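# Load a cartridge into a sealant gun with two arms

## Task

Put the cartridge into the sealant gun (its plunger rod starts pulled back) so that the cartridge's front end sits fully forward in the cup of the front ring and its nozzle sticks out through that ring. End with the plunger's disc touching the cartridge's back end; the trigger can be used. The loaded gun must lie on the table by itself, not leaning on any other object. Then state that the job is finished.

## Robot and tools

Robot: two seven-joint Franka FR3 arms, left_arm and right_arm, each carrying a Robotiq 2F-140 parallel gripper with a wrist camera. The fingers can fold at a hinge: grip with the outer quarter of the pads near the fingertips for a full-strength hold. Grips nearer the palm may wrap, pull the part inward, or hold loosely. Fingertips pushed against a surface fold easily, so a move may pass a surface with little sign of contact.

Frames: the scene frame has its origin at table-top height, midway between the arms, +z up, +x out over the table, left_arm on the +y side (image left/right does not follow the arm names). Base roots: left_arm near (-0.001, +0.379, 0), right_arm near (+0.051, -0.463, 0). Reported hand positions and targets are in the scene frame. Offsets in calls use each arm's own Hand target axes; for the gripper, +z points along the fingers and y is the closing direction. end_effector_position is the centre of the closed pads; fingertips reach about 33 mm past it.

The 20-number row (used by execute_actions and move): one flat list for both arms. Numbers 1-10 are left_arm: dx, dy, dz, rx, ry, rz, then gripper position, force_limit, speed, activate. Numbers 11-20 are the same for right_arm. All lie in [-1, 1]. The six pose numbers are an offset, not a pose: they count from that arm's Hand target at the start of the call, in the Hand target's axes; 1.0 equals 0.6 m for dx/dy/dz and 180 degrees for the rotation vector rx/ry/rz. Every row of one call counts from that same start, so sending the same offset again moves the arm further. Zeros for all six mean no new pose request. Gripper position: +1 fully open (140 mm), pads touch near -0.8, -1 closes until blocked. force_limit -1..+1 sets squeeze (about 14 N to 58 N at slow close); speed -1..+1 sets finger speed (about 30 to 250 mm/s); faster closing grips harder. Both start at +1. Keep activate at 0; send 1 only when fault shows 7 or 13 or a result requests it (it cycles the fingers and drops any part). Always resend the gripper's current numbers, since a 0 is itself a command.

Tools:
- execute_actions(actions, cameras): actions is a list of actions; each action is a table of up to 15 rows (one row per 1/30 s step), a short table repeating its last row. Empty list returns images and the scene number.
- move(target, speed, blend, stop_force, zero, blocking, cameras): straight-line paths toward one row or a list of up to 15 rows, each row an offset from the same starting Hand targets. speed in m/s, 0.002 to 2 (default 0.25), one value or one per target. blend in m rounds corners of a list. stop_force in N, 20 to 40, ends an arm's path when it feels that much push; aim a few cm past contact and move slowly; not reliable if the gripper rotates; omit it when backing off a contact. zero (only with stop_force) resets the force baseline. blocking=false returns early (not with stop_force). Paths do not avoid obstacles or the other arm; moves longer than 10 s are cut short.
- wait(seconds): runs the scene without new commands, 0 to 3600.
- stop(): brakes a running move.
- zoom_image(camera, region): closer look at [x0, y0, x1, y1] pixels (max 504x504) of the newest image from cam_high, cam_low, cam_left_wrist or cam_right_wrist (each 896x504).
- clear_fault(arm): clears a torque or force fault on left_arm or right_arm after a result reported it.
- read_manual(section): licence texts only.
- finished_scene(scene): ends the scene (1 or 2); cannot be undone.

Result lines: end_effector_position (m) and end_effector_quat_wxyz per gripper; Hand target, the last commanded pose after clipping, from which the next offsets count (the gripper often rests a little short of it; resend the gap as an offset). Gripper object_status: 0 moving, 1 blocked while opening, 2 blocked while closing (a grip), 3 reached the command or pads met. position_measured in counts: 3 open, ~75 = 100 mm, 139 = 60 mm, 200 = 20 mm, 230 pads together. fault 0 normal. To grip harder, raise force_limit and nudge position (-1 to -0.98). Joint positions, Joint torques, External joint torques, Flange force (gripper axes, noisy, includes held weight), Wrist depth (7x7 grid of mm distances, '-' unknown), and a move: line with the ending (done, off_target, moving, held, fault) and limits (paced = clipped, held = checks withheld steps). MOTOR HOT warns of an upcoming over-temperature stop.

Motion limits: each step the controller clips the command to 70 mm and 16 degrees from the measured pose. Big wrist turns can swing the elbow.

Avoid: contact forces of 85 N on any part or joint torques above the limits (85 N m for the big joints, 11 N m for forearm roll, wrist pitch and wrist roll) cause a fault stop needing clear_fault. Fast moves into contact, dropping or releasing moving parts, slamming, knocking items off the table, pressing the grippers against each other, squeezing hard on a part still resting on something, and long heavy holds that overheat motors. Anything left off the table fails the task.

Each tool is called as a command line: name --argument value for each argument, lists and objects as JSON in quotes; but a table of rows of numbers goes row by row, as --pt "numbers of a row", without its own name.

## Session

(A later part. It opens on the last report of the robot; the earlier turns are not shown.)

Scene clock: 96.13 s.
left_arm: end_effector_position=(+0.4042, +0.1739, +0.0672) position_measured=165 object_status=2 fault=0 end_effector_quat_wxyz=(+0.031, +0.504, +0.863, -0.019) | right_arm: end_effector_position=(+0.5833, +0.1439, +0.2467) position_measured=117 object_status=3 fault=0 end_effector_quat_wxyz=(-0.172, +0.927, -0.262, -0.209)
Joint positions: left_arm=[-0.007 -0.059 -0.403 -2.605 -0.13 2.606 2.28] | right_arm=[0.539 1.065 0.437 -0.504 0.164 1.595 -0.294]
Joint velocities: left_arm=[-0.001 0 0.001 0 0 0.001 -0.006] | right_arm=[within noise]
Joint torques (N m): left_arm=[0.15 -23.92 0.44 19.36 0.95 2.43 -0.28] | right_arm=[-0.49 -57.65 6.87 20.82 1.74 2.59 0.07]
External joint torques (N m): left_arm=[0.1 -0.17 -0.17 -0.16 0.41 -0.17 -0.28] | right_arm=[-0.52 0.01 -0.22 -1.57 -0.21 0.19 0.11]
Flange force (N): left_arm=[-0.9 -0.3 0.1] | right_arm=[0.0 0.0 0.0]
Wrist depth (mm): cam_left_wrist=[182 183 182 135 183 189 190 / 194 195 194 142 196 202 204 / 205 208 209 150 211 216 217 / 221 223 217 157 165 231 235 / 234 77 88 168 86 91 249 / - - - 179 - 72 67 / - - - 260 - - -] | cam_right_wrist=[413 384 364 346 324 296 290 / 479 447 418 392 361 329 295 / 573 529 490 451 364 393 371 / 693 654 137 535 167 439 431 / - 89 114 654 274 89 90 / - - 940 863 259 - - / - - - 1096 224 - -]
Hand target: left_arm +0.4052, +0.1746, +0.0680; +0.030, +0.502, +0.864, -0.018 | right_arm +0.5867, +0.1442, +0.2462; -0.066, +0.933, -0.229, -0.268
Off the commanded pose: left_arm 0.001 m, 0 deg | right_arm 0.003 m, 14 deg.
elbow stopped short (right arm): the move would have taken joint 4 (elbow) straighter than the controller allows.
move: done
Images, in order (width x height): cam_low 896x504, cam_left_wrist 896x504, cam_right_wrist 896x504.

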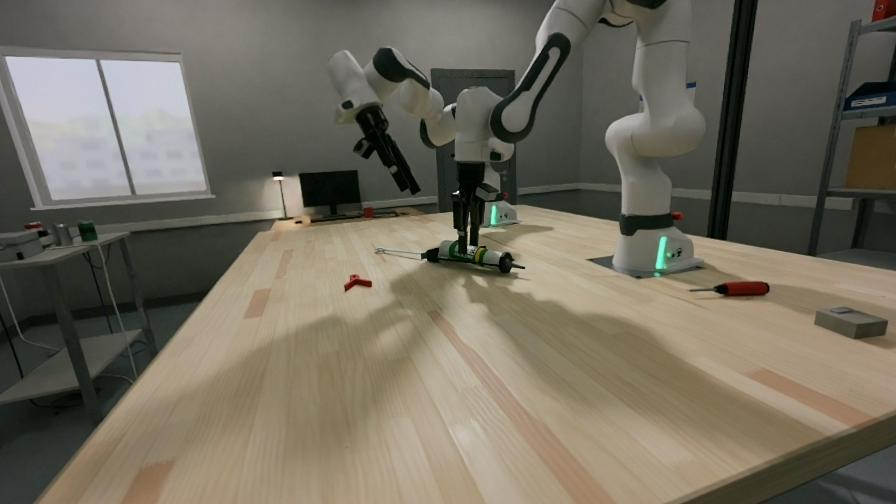

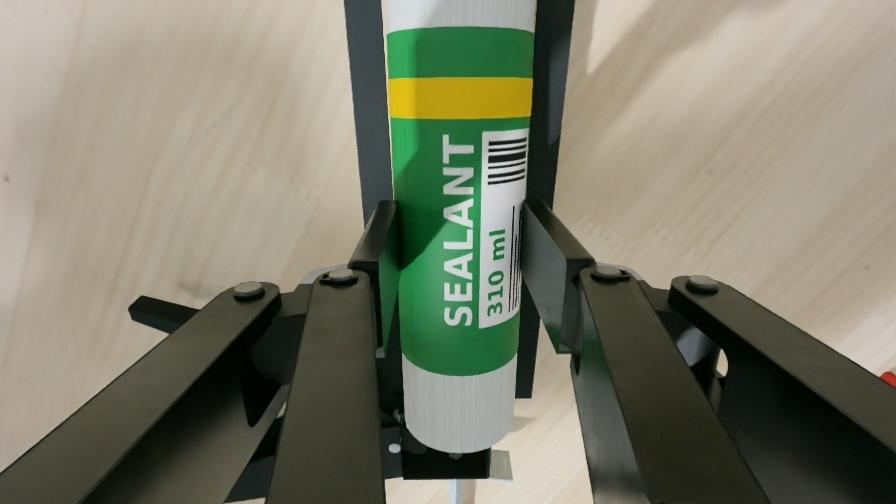

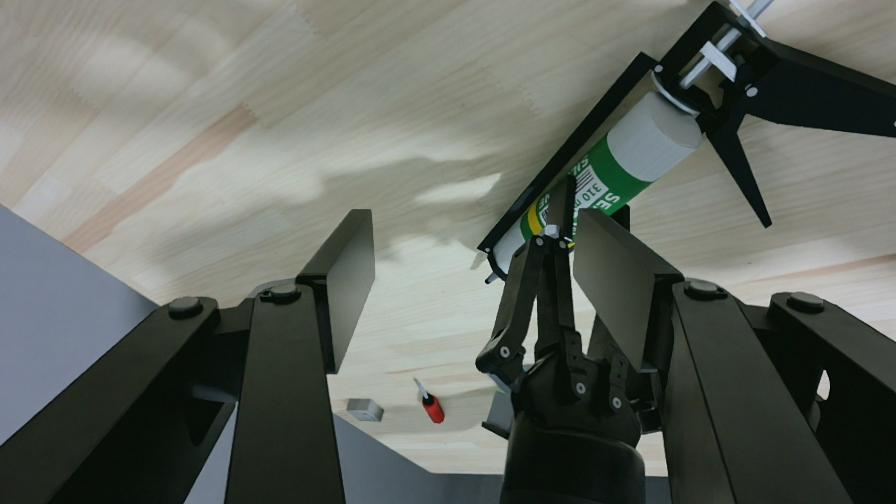

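move --target '[0,0,0,0,0,0,0.35,0,-1,0, 0,0,0,0,0,0,0.1,1,1,0]' --cameras '["cam_left_wrist","cam_right_wrist","cam_low"]'

zoom_image --camera "cam_low" --region '[420, 215, 530, 280]'

zoom_image --camera "cam_right_wrist" --region '[620, 20, 820, 180]'

Scene clock: 98.40 s.
left_arm: end_effector_position=(+0.4045, +0.1737, +0.0675) position_measured=85 object_status=0 fault=0 end_effector_quat_wxyz=(+0.031, +0.503, +0.863, -0.019) | right_arm: end_effector_position=(+0.5833, +0.1440, +0.2467) position_measured=117 object_status=3 fault=0 end_effector_quat_wxyz=(-0.172, +0.927, -0.261, -0.209)
Joint positions: left_arm=[-0.007 -0.059 -0.403 -2.604 -0.13 2.605 2.278] | right_arm=[0.538 1.065 0.439 -0.504 0.163 1.595 -0.294]
Joint torques (N m): left_arm=[-0.2 -23.6 0.64 18.83 0.92 2.5 -0.35] | right_arm=[-0.52 -57.59 7.05 20.79 1.75 2.6 0.03]
External joint torques (N m): left_arm=[-0.24 0.17 0.05 -0.79 0.38 -0.12 -0.35] | right_arm=[-0.36 -0.1 0.03 -1.56 -0.18 0.19 0.07]
Flange force (N): left_arm=[0.0 -1.2 1.3] | right_arm=[0.0 0.0 0.0]
Wrist depth (mm): cam_left_wrist=[182 183 183 144 184 190 190 / 194 195 195 152 195 202 204 / 206 208 208 163 211 216 217 / 221 220 197 178 194 226 235 / 230 85 221 193 245 102 85 / - 65 257 237 268 - 70 / - - 242 261 296 - -] | cam_right_wrist=[413 387 366 342 326 295 290 / 477 444 416 390 358 327 295 / 582 533 488 452 366 390 369 / 699 649 137 532 168 436 423 / - 89 114 640 280 89 90 / - - 940 857 259 - - / - - - 1082 224 - -]
Hand target: left_arm +0.4052, +0.1746, +0.0680; +0.031, +0.502, +0.864, -0.018 | right_arm +0.5867, +0.1442, +0.2462; -0.066, +0.933, -0.229, -0.268
Off the commanded pose: left_arm 0.001 m, 0 deg | right_arm 0.003 m, 14 deg.
elbow stopped short (right arm): the move would have taken joint 4 (elbow) straighter than the controller allows.
move: done
Images, in order (width x height): cam_low 896x504, cam_left_wrist 896x504, cam_right_wrist 896x504.

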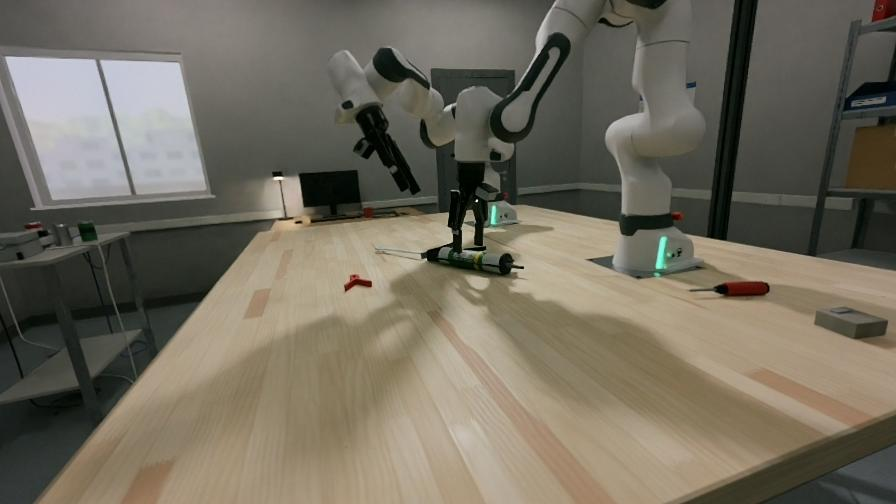

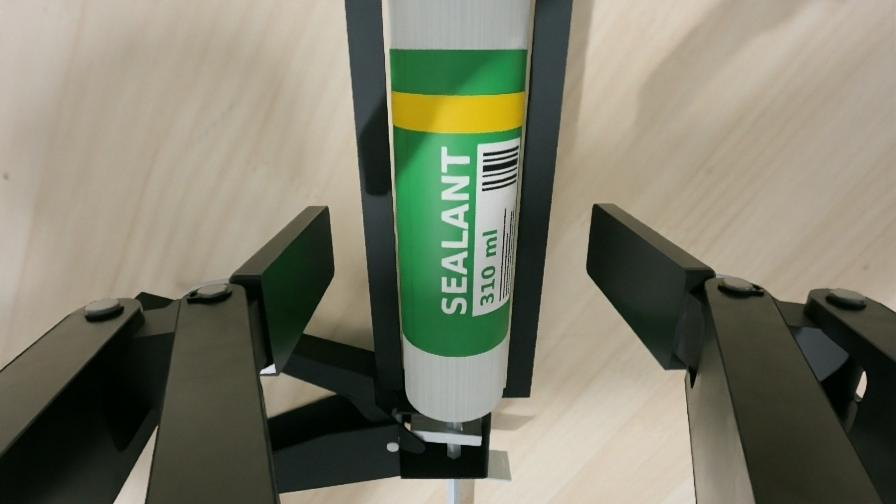

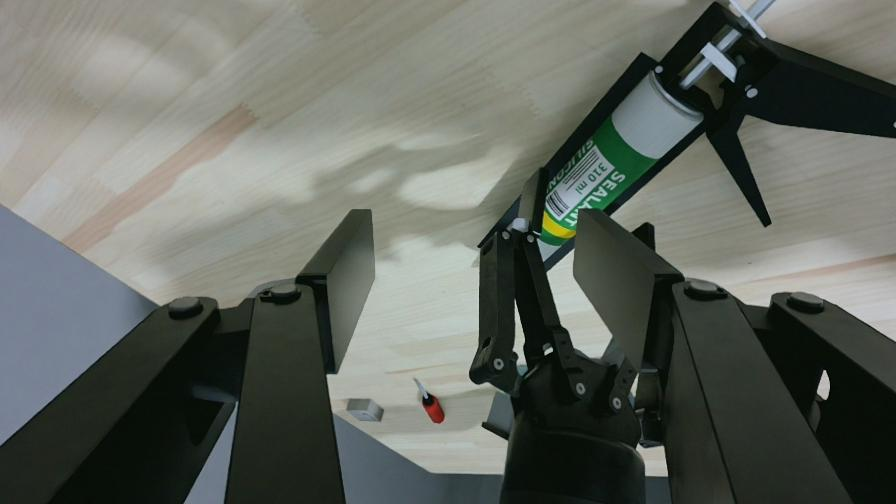

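Scaled by 4.582 from the camera's image (finer frame: 1280x720).

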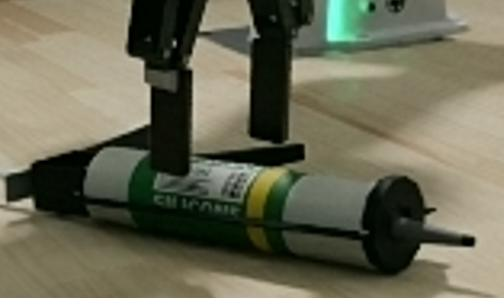

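Scaled by 2.520 from the camera's image (finer frame: 1280x720).

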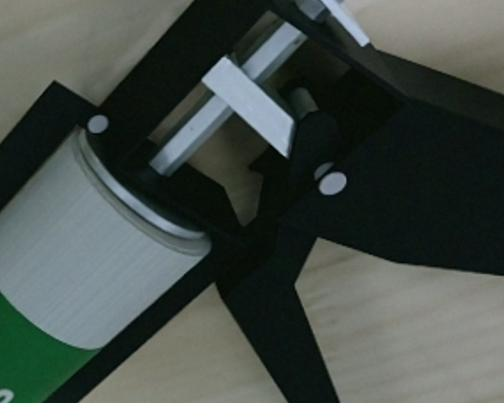

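move --target '[0,0,-0.217,0,0.0222,0,1,0,-1,0, 0,0,0,0,0,0,0.1,1,1,0]' --cameras '["cam_left_wrist","cam_high"]'

zoom_image --camera "cam_left_wrist" --region '[300, 0, 600, 500]'

Scene clock: 100.63 s.
left_arm: end_effector_position=(+0.4005, +0.1818, +0.1975) position_measured=3 object_status=0 fault=0 end_effector_quat_wxyz=(+0.001, +0.503, +0.864, -0.002) | right_arm: end_effector_position=(+0.5833, +0.1440, +0.2467) position_measured=117 object_status=3 fault=0 end_effector_quat_wxyz=(-0.172, +0.927, -0.261, -0.209)
Joint positions: left_arm=[-0.01 -0.299 -0.381 -2.433 -0.136 2.152 2.278] | right_arm=[0.538 1.065 0.44 -0.504 0.162 1.595 -0.294]
Joint torques (N m): left_arm=[-0.14 -19.31 2.63 22.51 0.77 2.37 -0.27] | right_arm=[-0.46 -57.66 6.89 20.77 1.76 2.59 0.07]
External joint torques (N m): left_arm=[-0.09 0.28 -0.14 -1.12 0.03 -0.1 -0.27] | right_arm=[-0.34 0.05 -0.17 -1.67 -0.18 0.18 0.1]
Flange force (N): left_arm=[1.4 -1.8 1.9] | right_arm=[0.0 0.0 0.0]
Wrist depth (mm): cam_left_wrist=[303 304 306 275 314 316 317 / 317 322 322 295 331 332 336 / 336 339 342 307 348 352 357 / 352 123 356 335 369 133 374 / 87 122 379 370 393 133 94 / - 405 412 413 422 432 99 / - 435 441 447 453 458 -] | cam_right_wrist=[412 384 363 344 324 294 289 / 473 448 415 390 357 324 296 / 584 531 490 452 374 389 370 / 692 657 138 539 146 437 428 / - 89 114 644 587 89 90 / - - 923 812 688 - - / - - - 217 626 - -]
Hand target: left_arm +0.4007, +0.1827, +0.1978; +0.000, +0.502, +0.865, -0.001 | right_arm +0.5867, +0.1442, +0.2462; -0.066, +0.933, -0.229, -0.268
Off the commanded pose: left_arm 0.001 m, 0 deg | right_arm 0.003 m, 14 deg.
elbow stopped short (right arm): the move would have taken joint 4 (elbow) straighter than the controller allows.
move: done
Images, in order (width x height): cam_high 896x504, cam_left_wrist 896x504.

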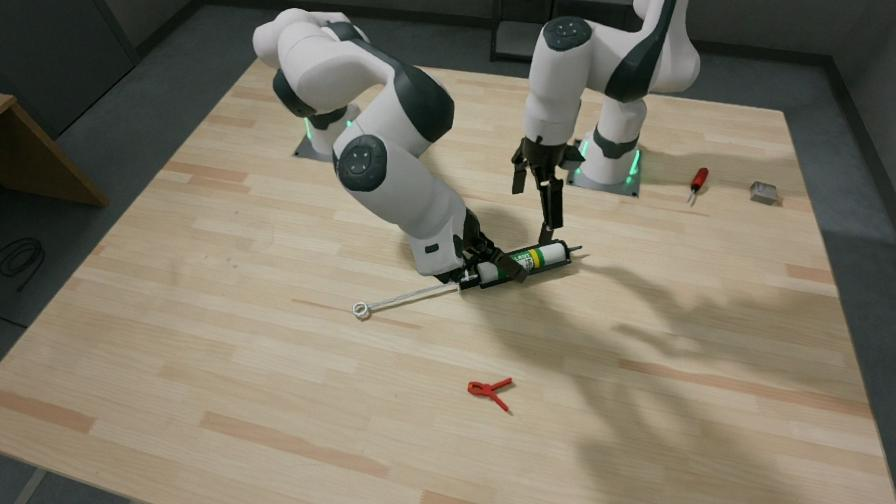

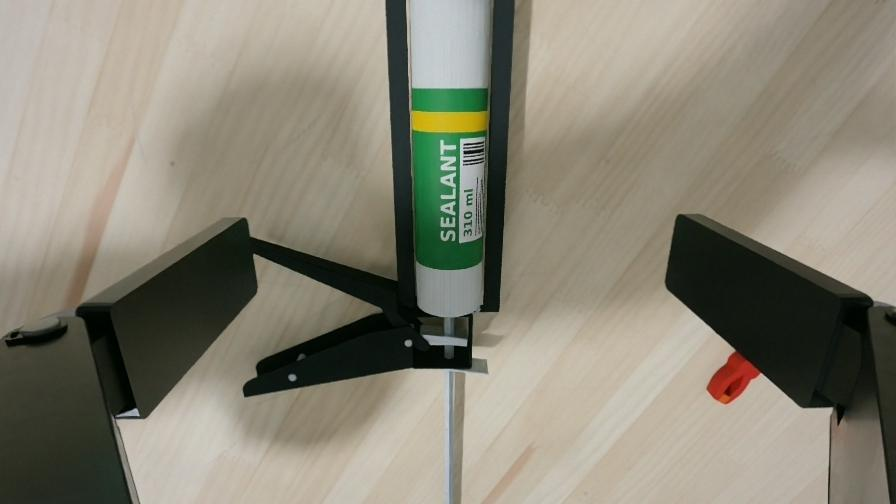

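Scaled by 1.008 from the camera's image (finer frame: 1280x720).

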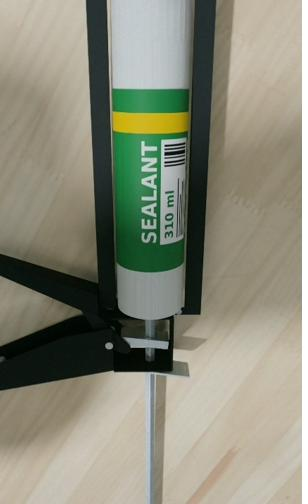

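move --target '[0.0767,0.0017,0.2617,0,0,0,1,0,-1,0, 0.2652,0.413,0.0225,0.0492,0.1734,0.1717,0.4,0,1,0]' --speed 0.2 --cameras '["all"]'

Scene clock: 106.33 s.
left_arm: end_effector_position=(+0.3790, +0.2221, +0.0417) position_measured=3 object_status=3 fault=0 end_effector_quat_wxyz=(+0.001, +0.503, +0.864, -0.002) | right_arm: end_effector_position=(+0.5843, -0.1344, +0.1496) position_measured=78 object_status=3 fault=0 end_effector_quat_wxyz=(+0.000, +0.871, -0.492, -0.002)
Joint positions: left_arm=[0.03 -0.071 -0.381 -2.692 -0.06 2.627 2.28] | right_arm=[0.474 0.304 0.108 -1.849 -0.035 2.149 0.031]
Joint velocities: left_arm=[within noise] | right_arm=[0.001 0 0 0 -0.001 -0.001 0.006]
Joint torques (N m): left_arm=[-0.19 -21.47 0.55 17.18 0.84 2.84 -0.33] | right_arm=[0.5 -42.35 0.43 21.38 0.5 2.78 0.4]
External joint torques (N m): left_arm=[-0.27 0.94 -0.12 -1.06 0.4 0.38 -0.33] | right_arm=[0.42 -0.89 -0.96 -2.41 -0.13 0.21 0.4]
Flange force (N): left_arm=[-0.9 -0.7 5.6] | right_arm=[-0.5 13.0 2.2]
Wrist depth (mm): cam_left_wrist=[163 163 162 119 164 170 170 / 171 172 172 130 174 179 180 / 181 182 181 138 184 189 191 / 191 133 193 146 196 143 201 / 87 122 204 157 209 143 94 / - 218 220 167 224 230 99 / - 207 229 180 242 245 -] | cam_right_wrist=[253 255 255 257 258 258 259 / 267 268 268 270 272 272 273 / 281 282 282 284 285 288 288 / 297 294 291 297 298 296 306 / - 90 314 317 321 112 - / - - 337 339 336 - - / - - 358 330 324 - -]
Hand target: left_arm +0.3788, +0.2229, +0.0408; +0.000, +0.502, +0.865, -0.001 | right_arm +0.5850, -0.1345, +0.1501; -0.001, +0.869, -0.495, +0.000
Off the commanded pose: left_arm 0.001 m, 0 deg | right_arm 0.001 m, 0 deg.
move: done

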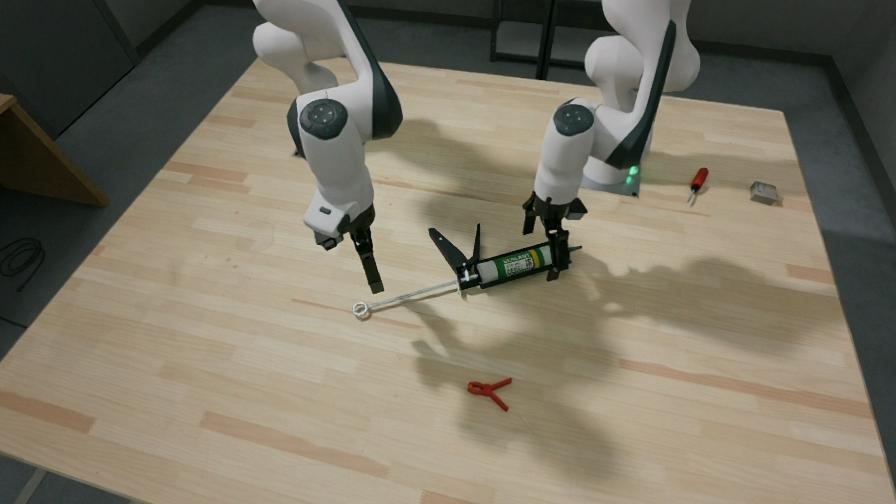

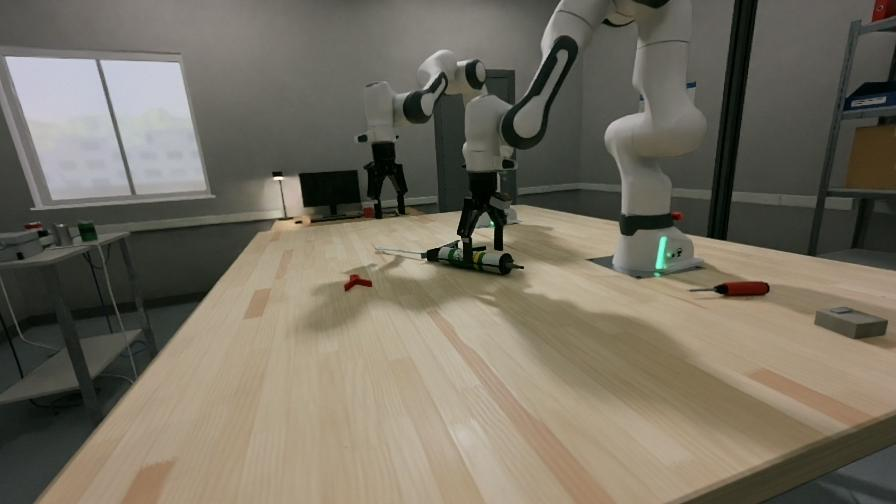

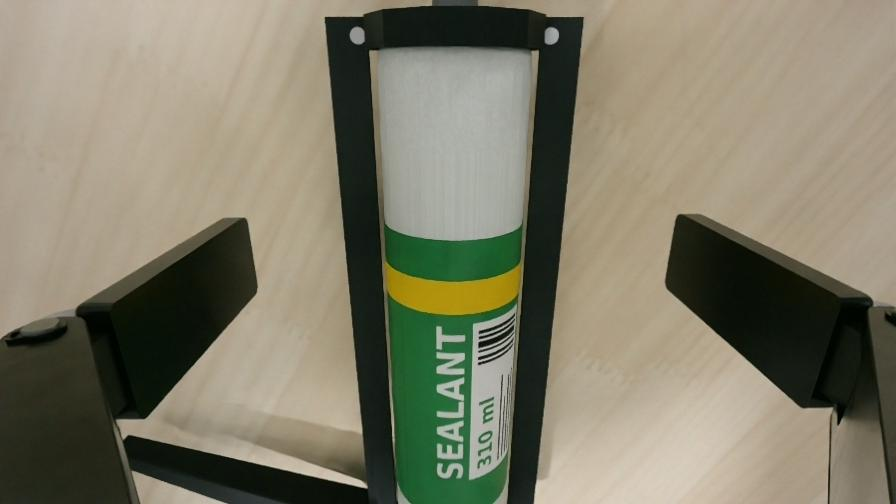

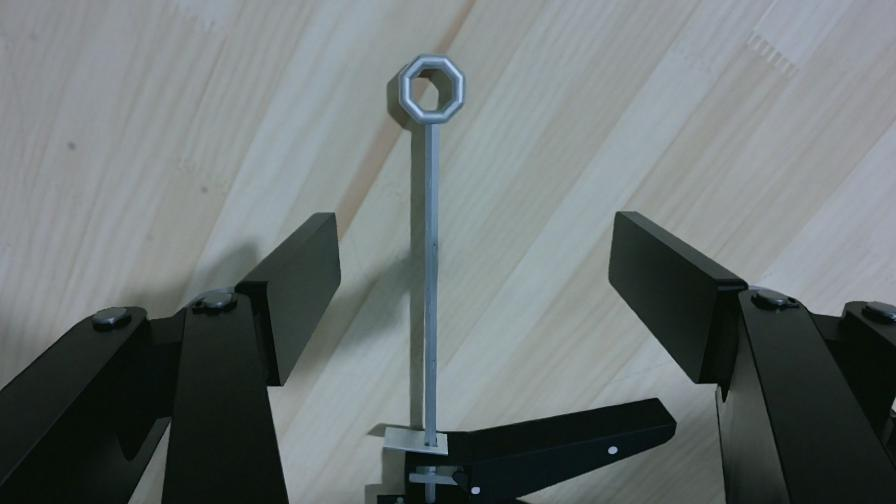

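move --target '[0,0,0,0,0,0,1,0,-1,0, 0.0767,-0.0267,0.1,0,0,0,0,0,-1,0]' --speed 0.15 --cameras '["cam_right_wrist"]'

Scene clock: 108.27 s.
left_arm: end_effector_position=(+0.3790, +0.2221, +0.0417) position_measured=3 object_status=3 fault=0 end_effector_quat_wxyz=(+0.001, +0.503, +0.864, -0.002) | right_arm: end_effector_position=(+0.6202, -0.1660, +0.0895) position_measured=129 object_status=3 fault=0 end_effector_quat_wxyz=(+0.001, +0.866, -0.500, -0.002)
Joint positions: left_arm=[0.03 -0.071 -0.381 -2.692 -0.06 2.627 2.28] | right_arm=[0.425 0.426 0.085 -1.829 -0.042 2.25 -0.018]
Joint velocities: left_arm=[within noise] | right_arm=[0.001 -0.001 0 0.001 0 0.001 -0.007]
Joint torques (N m): left_arm=[-0.26 -21.47 0.54 17.15 0.82 2.83 -0.37] | right_arm=[-0.42 -44.7 1.36 21.57 0.37 2.77 -0.14]
External joint torques (N m): left_arm=[-0.22 0.95 0 -1.11 0.37 0.36 -0.37] | right_arm=[-0.47 -0.38 -0.19 -1.39 -0.21 0.2 -0.14]
Flange force (N): left_arm=[-0.7 -0.7 5.6] | right_arm=[0.5 7.6 0.7]
Wrist depth (mm): cam_left_wrist=[162 164 163 120 165 170 171 / 172 173 172 130 175 179 180 / 181 183 181 137 183 189 191 / 191 132 192 147 196 143 201 / 87 122 204 157 209 143 94 / - 218 220 167 223 230 99 / - 207 228 179 242 245 -] | cam_right_wrist=[198 200 200 202 202 203 204 / 209 210 212 212 213 213 214 / 221 222 222 221 224 226 227 / 233 234 148 234 154 236 240 / 244 91 118 250 249 89 248 / - - 265 265 268 - - / - - - 284 287 - -]
Hand target: left_arm +0.3788, +0.2229, +0.0408; +0.000, +0.502, +0.865, -0.001 | right_arm +0.6223, -0.1659, +0.0901; -0.001, +0.869, -0.495, +0.000
Off the commanded pose: left_arm 0.001 m, 0 deg | right_arm 0.002 m, 1 deg.
move: done

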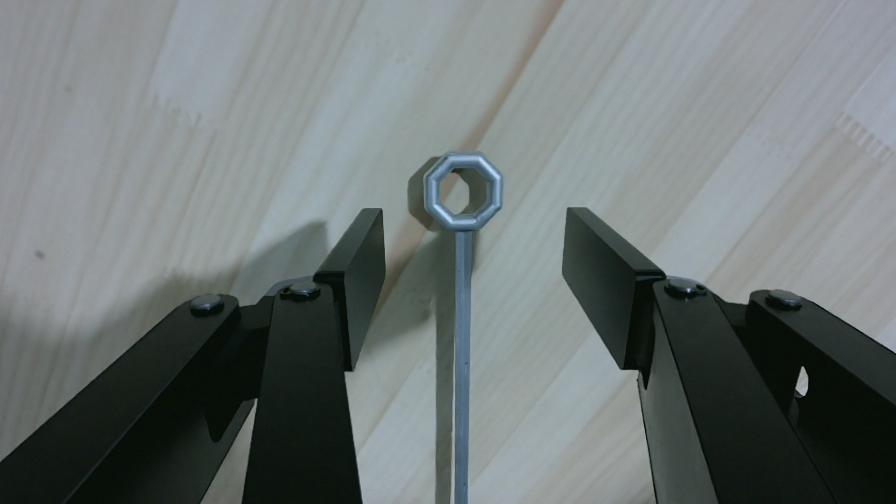

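move --target '[0,0,0,0,0,0,-1,-0.3,-1,0, 0.006,0,0.0742,0,0,0,0,0,-1,0]' --speed 0.1 --cameras '["cam_left_wrist"]'

move --target '[0,0,0,0,0,0,-1,-0.3,-1,0, 0,0,0,0,0,0,-1,-0.3,-1,0]' --cameras '["cam_left_wrist","cam_right_wrist"]'

Scene clock: 111.10 s.
left_arm: end_effector_position=(+0.3788, +0.2221, +0.0416) position_measured=109 object_status=0 fault=0 end_effector_quat_wxyz=(+0.001, +0.504, +0.864, -0.002) | right_arm: end_effector_position=(+0.6226, -0.1681, +0.0456) position_measured=129 object_status=3 fault=0 end_effector_quat_wxyz=(+0.000, +0.867, -0.499, -0.002)
Joint positions: left_arm=[0.03 -0.07 -0.381 -2.693 -0.06 2.627 2.28] | right_arm=[0.423 0.496 0.081 -1.845 -0.05 2.337 -0.021]
Joint torques (N m): left_arm=[-0.05 -21.68 0.69 17.18 0.68 2.98 -0.31] | right_arm=[-0.5 -45.82 1.32 20.26 0.31 2.76 -0.21]
External joint torques (N m): left_arm=[-0.04 0.77 0.12 -1.17 0.24 0.49 -0.31] | right_arm=[-0.57 -0.24 -0.44 -1.94 -0.23 0.18 -0.21]
Flange force (N): left_arm=[0.4 -1.0 5.2] | right_arm=[0.7 9.6 0.5]
Wrist depth (mm): cam_left_wrist=[163 163 163 123 164 170 170 / 171 172 172 131 174 179 180 / 181 182 181 138 161 188 191 / 192 192 143 146 158 199 202 / - 87 142 156 175 80 85 / - 72 218 167 223 - 70 / - - 230 180 239 - -] | cam_right_wrist=[159 160 161 162 162 162 163 / 168 168 169 170 171 171 172 / 177 178 178 177 179 181 181 / 187 188 184 187 154 192 192 / 196 91 118 201 199 89 199 / - - 213 211 215 - - / - - - 229 230 - -]
Hand target: left_arm +0.3788, +0.2229, +0.0408; +0.000, +0.502, +0.865, -0.001 | right_arm +0.6242, -0.1690, +0.0456; -0.001, +0.869, -0.495, +0.000
Off the commanded pose: left_arm 0.001 m, 0 deg | right_arm 0.002 m, 1 deg.
move: done

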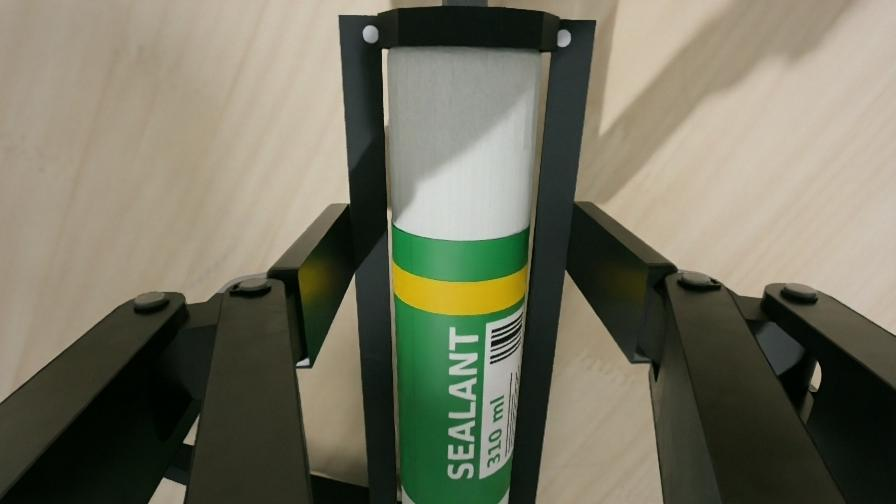

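Scene clock: 112.33 s.
left_arm: end_effector_position=(+0.3789, +0.2221, +0.0416) position_measured=109 object_status=2 fault=0 end_effector_quat_wxyz=(+0.001, +0.500, +0.866, -0.002) | right_arm: end_effector_position=(+0.6227, -0.1682, +0.0456) position_measured=176 object_status=0 fault=0 end_effector_quat_wxyz=(+0.000, +0.867, -0.499, -0.002)
Joint positions: left_arm=[0.03 -0.071 -0.381 -2.693 -0.06 2.627 2.273] | right_arm=[0.423 0.496 0.081 -1.845 -0.05 2.337 -0.021]
Joint torques (N m): left_arm=[-0.28 -21.26 0.77 16.21 0.97 2.81 0.01] | right_arm=[-0.39 -45 1.35 20.39 0.32 3.13 -0.2]
External joint torques (N m): left_arm=[-0.26 1.16 0.21 -2.12 0.52 0.33 0.01] | right_arm=[-0.3 0.18 -0.26 -1.61 -0.22 0.58 -0.2]
Flange force (N): left_arm=[2.3 -1.5 6.1] | right_arm=[0.4 7.7 1.8]
Wrist depth (mm): cam_left_wrist=[162 164 164 123 164 169 171 / 171 173 171 131 174 180 180 / 181 181 181 138 162 189 191 / 191 192 143 146 158 198 203 / - 86 142 156 175 80 85 / - 72 218 168 223 - 70 / - - 230 181 239 - -] | cam_right_wrist=[159 160 161 162 162 163 163 / 168 168 169 170 171 171 172 / 177 178 178 178 179 181 181 / 187 188 189 175 186 191 192 / 199 195 90 198 116 84 201 / - - - 212 - - - / - - - 226 - - -]
Hand target: left_arm +0.3788, +0.2229, +0.0408; +0.000, +0.502, +0.865, -0.001 | right_arm +0.6242, -0.1690, +0.0456; -0.001, +0.869, -0.495, +0.000
Off the commanded pose: left_arm 0.001 m, 0 deg | right_arm 0.002 m, 1 deg.
move: done

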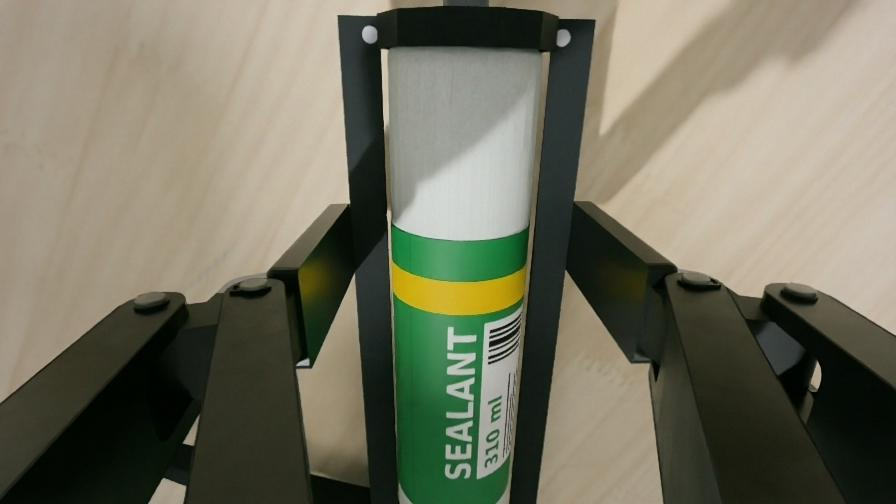

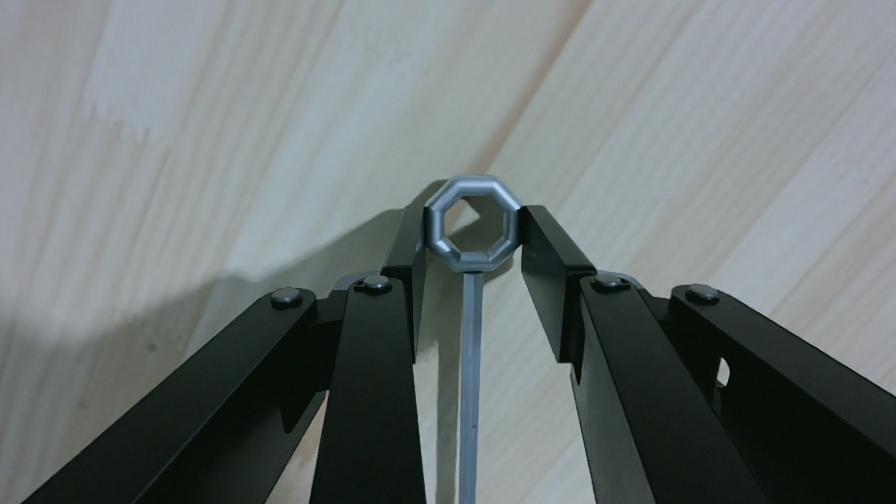

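wait --seconds 0.7

move --target '[0,0,0,0,0,0,-1,-0.3,-1,0, -0.025,0,0,0,0,0,-1,-0.3,-1,0]' --speed 0.01 --stop_force 25 --cameras '["cam_left_wrist","cam_right_wrist","cam_high"]'

zoom_image --camera "cam_high" --region '[430, 220, 590, 310]'

Scene clock: 113.30 s.
left_arm: end_effector_position=(+0.3789, +0.2221, +0.0416) position_measured=109 object_status=2 fault=0 end_effector_quat_wxyz=(+0.001, +0.500, +0.866, -0.002) | right_arm: end_effector_position=(+0.6227, -0.1682, +0.0456) position_measured=176 object_status=2 fault=0 end_effector_quat_wxyz=(+0.000, +0.867, -0.499, -0.002)
Joint positions: left_arm=[0.03 -0.071 -0.381 -2.693 -0.06 2.627 2.273] | right_arm=[0.423 0.496 0.081 -1.845 -0.05 2.337 -0.021]
Joint torques (N m): left_arm=[-0.21 -21.26 0.81 16.23 0.96 2.81 0.01] | right_arm=[-0.37 -45.03 1.35 20.42 0.32 3.12 -0.21]
External joint torques (N m): left_arm=[-0.32 1.16 0.12 -2.02 0.52 0.34 0.01] | right_arm=[-0.32 0.49 -0.31 -1.76 -0.22 0.54 -0.21]
Flange force (N): left_arm=[1.9 -1.5 6.1] | right_arm=[0.4 7.5 2.3]
Wrist depth (mm): cam_left_wrist=[162 164 164 123 164 170 171 / 171 173 171 131 174 179 180 / 181 182 182 137 162 189 192 / 192 192 143 147 158 199 202 / - 86 142 156 175 80 85 / - 72 218 168 222 - 70 / - - 231 180 238 - -] | cam_right_wrist=[159 160 161 162 162 163 163 / 168 169 169 170 171 171 172 / 178 178 179 177 178 181 182 / 187 188 188 174 186 191 192 / 199 195 90 198 117 84 202 / - - - 212 - - - / - - - 226 - - -]
Hand target: left_arm +0.3788, +0.2229, +0.0408; +0.000, +0.502, +0.865, -0.001 | right_arm +0.6242, -0.1690, +0.0456; -0.001, +0.869, -0.495, +0.000
Tool commands: left_gripper/position=-1.0 left_gripper/force_limit=-0.3 left_gripper/speed=-1.0 left_gripper/activate=+0.0 right_gripper/position=-1.0 right_gripper/force_limit=-0.3 right_gripper/speed=-1.0 right_gripper/activate=+0.0
Off the commanded pose: left_arm 0.001 m, 0 deg | right_arm 0.002 m, 1 deg.
wait: 0.70 s; at rest from the start

Scene clock: 115.57 s.
left_arm: end_effector_position=(+0.3788, +0.2228, +0.0414) position_measured=109 object_status=2 fault=0 end_effector_quat_wxyz=(+0.000, +0.500, +0.866, -0.002) | right_arm: end_effector_position=(+0.6224, -0.1671, +0.0461) position_measured=176 object_status=2 fault=0 end_effector_quat_wxyz=(+0.002, +0.867, -0.499, +0.002)
Joint positions: left_arm=[0.03 -0.071 -0.38 -2.693 -0.06 2.627 2.272] | right_arm=[0.434 0.495 0.073 -1.845 -0.056 2.337 -0.011]
Joint torques (N m): left_arm=[-0.84 -21.59 0.27 17.55 0.72 3.23 0.01] | right_arm=[5.36 -45.61 5.97 19.32 1.85 2.9 0.38]
External joint torques (N m): left_arm=[-0.82 0.77 -0.29 -0.66 0.27 0.77 0.01] | right_arm=[5.33 -0.05 4.36 -2.9 1.31 0.31 0.38]
Flange force (N): left_arm=[-0.6 -1.1 5.2] | right_arm=[-9.1 12.6 0.9]
Wrist depth (mm): cam_left_wrist=[163 163 163 123 150 169 170 / 171 172 172 131 174 179 180 / 181 182 181 138 162 189 190 / 191 192 143 146 158 198 202 / - 87 141 156 175 80 85 / - 72 217 166 222 - 70 / - - 229 180 238 - -] | cam_right_wrist=[161 161 162 163 164 163 164 / 169 169 170 171 171 172 172 / 179 179 179 178 179 181 182 / 187 188 188 175 187 192 192 / 199 194 90 199 116 84 201 / - - - 211 - - - / - - - 226 - - -]
Hand target: left_arm +0.3788, +0.2229, +0.0408; +0.000, +0.502, +0.865, -0.001 | right_arm +0.6166, -0.1560, +0.0456; -0.001, +0.869, -0.495, +0.000
Off the commanded pose: left_arm 0.001 m, 0 deg | right_arm 0.013 m, 1 deg.
move: off_target (right_arm)
Images, in order (width x height): cam_high 896x504, cam_left_wrist 896x504, cam_right_wrist 896x504.

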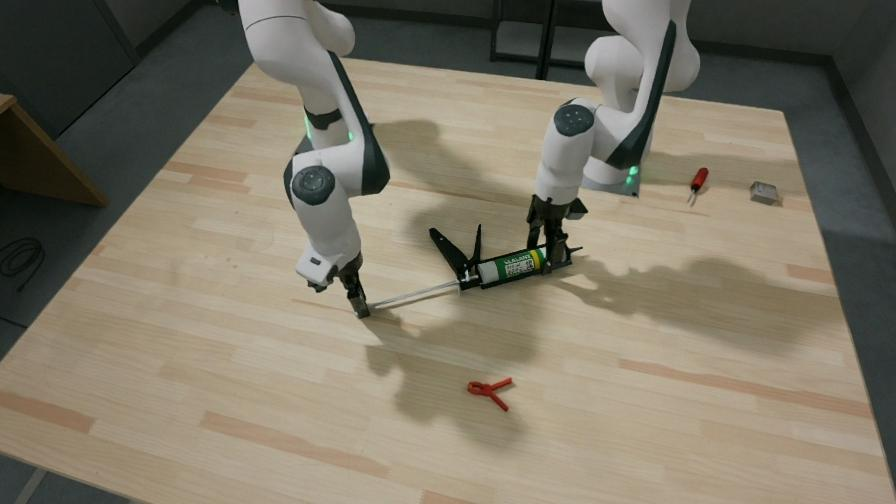

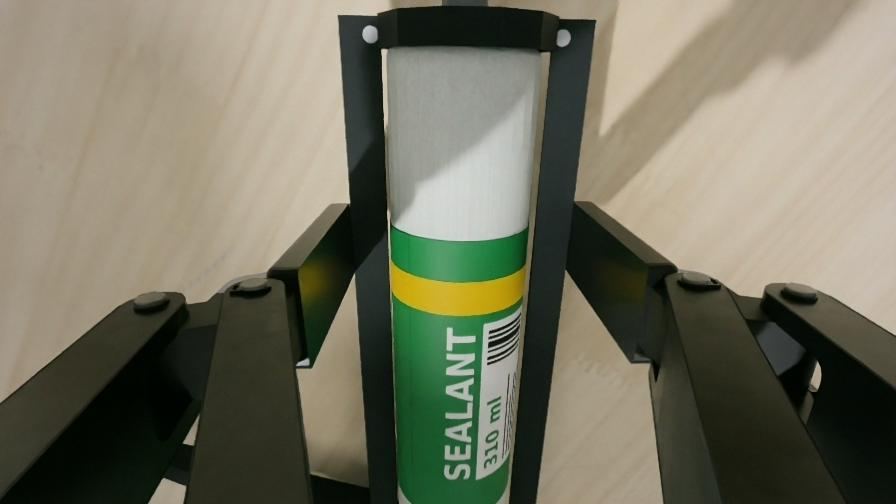

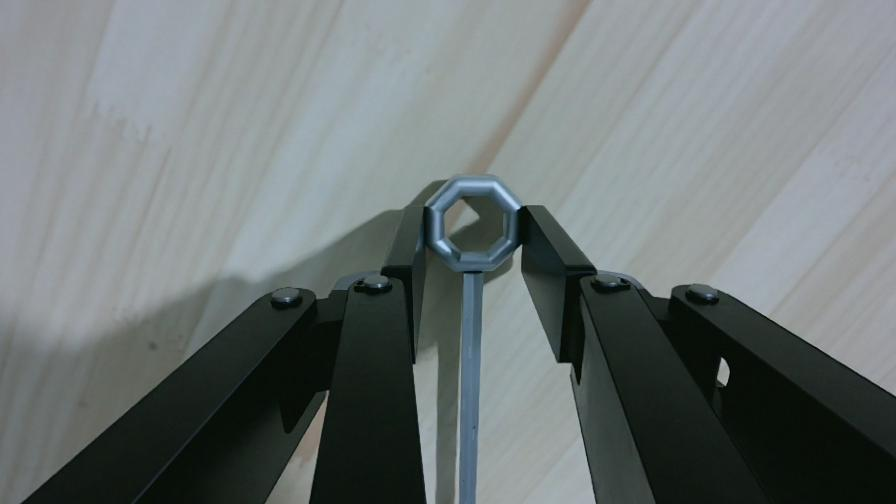

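Scaled by 3.150 from the camera's image (finer frame: 1280x720).

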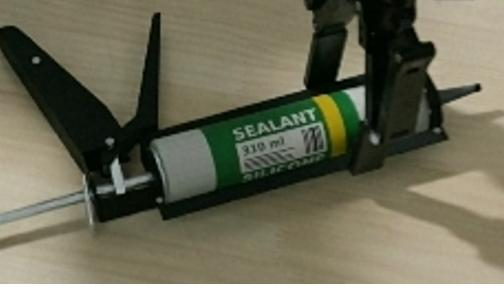

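move --pt "0 0 0 0 0 0 -1 -0.3 -1 0 0.022 0 0 0 0 0 -1 -0.3 -1 0" --pt "0 0 0 0 0 0 -1 -0.3 -1 0 0.022 0 0 0 0 0 0.2 -0.3 -1 0" --pt "0 0 0 0 0 0 -1 -0.3 -1 0 0.022 0 -0.2 0 0 0 0.2 -0.3 -1 0" --speed 0.1

Scene clock: 121.33 s.
left_arm: end_effector_position=(+0.3788, +0.2228, +0.0414) position_measured=109 object_status=2 fault=0 end_effector_quat_wxyz=(+0.000, +0.500, +0.866, -0.002) | right_arm: end_effector_position=(+0.6243, -0.1674, +0.1657) position_measured=104 object_status=3 fault=0 end_effector_quat_wxyz=(-0.001, +0.867, -0.498, +0.002)
Joint positions: left_arm=[0.03 -0.071 -0.38 -2.693 -0.06 2.627 2.272] | right_arm=[0.408 0.336 0.102 -1.76 -0.042 2.099 -0.027]
Joint velocities: left_arm=[within noise] | right_arm=[-0.001 0 0 0 0.001 -0.005 -0.002]
Joint torques (N m): left_arm=[-0.85 -21.58 0.28 17.03 0.72 2.82 0.01] | right_arm=[-0.42 -43.1 1.34 22.35 0.87 2.28 -0.21]
External joint torques (N m): left_arm=[-0.78 0.85 -0.23 -1.29 0.27 0.34 0.01] | right_arm=[-0.56 -0.1 -0.17 -1.89 0.22 -0.33 -0.21]
Flange force (N): left_arm=[0.7 -1.9 4.3] | right_arm=[0.6 8.6 1.4]
Wrist depth (mm): cam_left_wrist=[163 163 163 123 150 169 170 / 171 172 172 131 173 179 180 / 181 182 181 138 162 189 191 / 192 192 143 146 158 199 202 / - 86 142 156 175 80 85 / - 72 219 167 221 - 70 / - - 230 180 239 - -] | cam_right_wrist=[268 270 271 271 272 273 271 / 284 284 284 286 286 285 286 / 297 298 300 297 302 301 303 / 317 317 157 317 314 315 319 / 326 91 157 336 337 100 95 / - - 358 358 361 - - / - - 382 374 361 - -]
Hand target: left_arm +0.3788, +0.2229, +0.0408; +0.000, +0.502, +0.865, -0.001 | right_arm +0.6232, -0.1675, +0.1656; -0.001, +0.869, -0.495, +0.000
Off the commanded pose: left_arm 0.001 m, 0 deg | right_arm 0.001 m, 0 deg.
move: done

move --target '[0,0,0,0,0,0,-1,-0.3,-1,0, -0.466,-0.0168,0.026,0,0,-0.497,0.2,-0.3,-1,0]' --speed 0.2 --cameras '["cam_right_wrist","cam_high"]'

zoom_image --camera "cam_right_wrist" --region '[320, 120, 620, 360]'

Scene clock: 127.40 s.
left_arm: end_effector_position=(+0.3788, +0.2228, +0.0414) position_measured=109 object_status=2 fault=0 end_effector_quat_wxyz=(+0.000, +0.500, +0.866, -0.002) | right_arm: end_effector_position=(+0.4886, +0.0795, +0.1506) position_measured=104 object_status=3 fault=0 end_effector_quat_wxyz=(-0.002, +0.967, +0.255, +0.001)
Joint positions: left_arm=[0.03 -0.071 -0.38 -2.693 -0.06 2.627 2.272] | right_arm=[0.443 0.595 0.602 -1.511 -0.355 2 -0.999]
Joint velocities: left_arm=[within noise] | right_arm=[-0.001 0 0.001 0 0 -0.001 -0.005]
Joint torques (N m): left_arm=[-0.86 -21.57 0.27 17.1 0.71 2.81 0.06] | right_arm=[-0.47 -44.3 10.06 21.86 0.53 2.3 -0.27]
External joint torques (N m): left_arm=[-0.86 0.81 -0.31 -1.12 0.27 0.35 0.06] | right_arm=[-0.43 0.6 -0.43 -1.37 -0.23 -0.36 -0.27]
Flange force (N): left_arm=[0.4 -1.8 4.1] | right_arm=[-4.3 2.7 1.6]
Wrist depth (mm): cam_left_wrist=[163 164 163 123 151 169 171 / 170 172 171 131 174 178 180 / 181 181 181 138 162 189 191 / 192 192 142 146 159 198 202 / - 86 142 156 175 80 85 / - 72 218 167 222 - 70 / - - 229 180 238 - -] | cam_right_wrist=[259 260 260 260 261 259 258 / 190 270 268 271 274 272 272 / 247 243 242 267 284 286 284 / 306 262 158 280 295 300 303 / 316 89 321 320 293 100 94 / - - 343 343 340 - - / - - 368 366 369 - -]
Hand target: left_arm +0.3788, +0.2229, +0.0408; +0.000, +0.502, +0.865, -0.001 | right_arm +0.4894, +0.0782, +0.1500; +0.000, +0.966, +0.260, +0.000
Off the commanded pose: left_arm 0.001 m, 0 deg | right_arm 0.002 m, 1 deg.
move: done
Images, in order (width x height): cam_high 896x504, cam_right_wrist 896x504.

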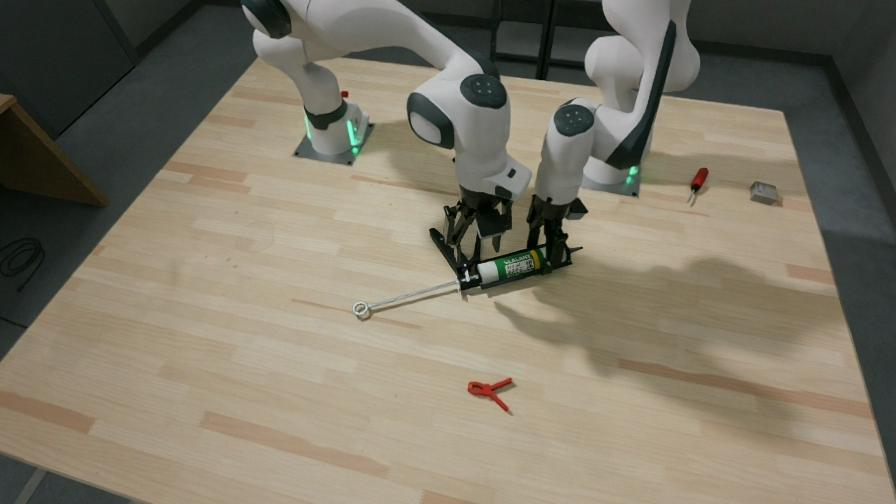

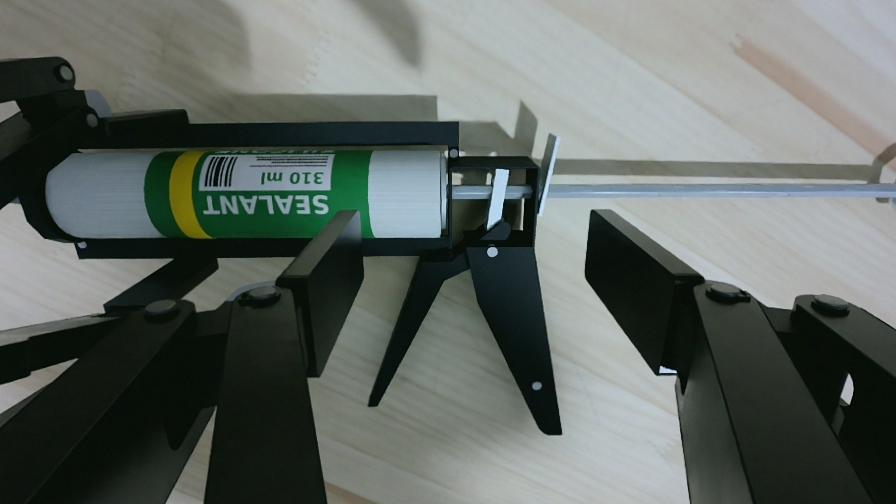

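Scaled by 1.680 from the camera's image (finer frame: 1280x720).

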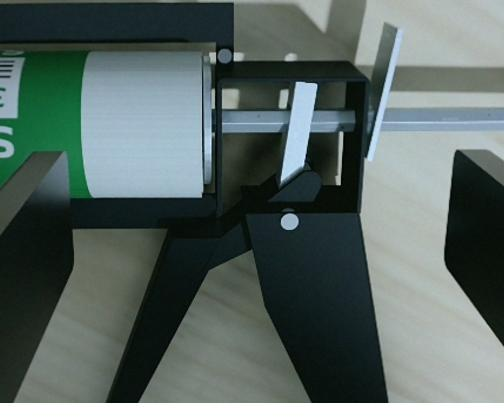

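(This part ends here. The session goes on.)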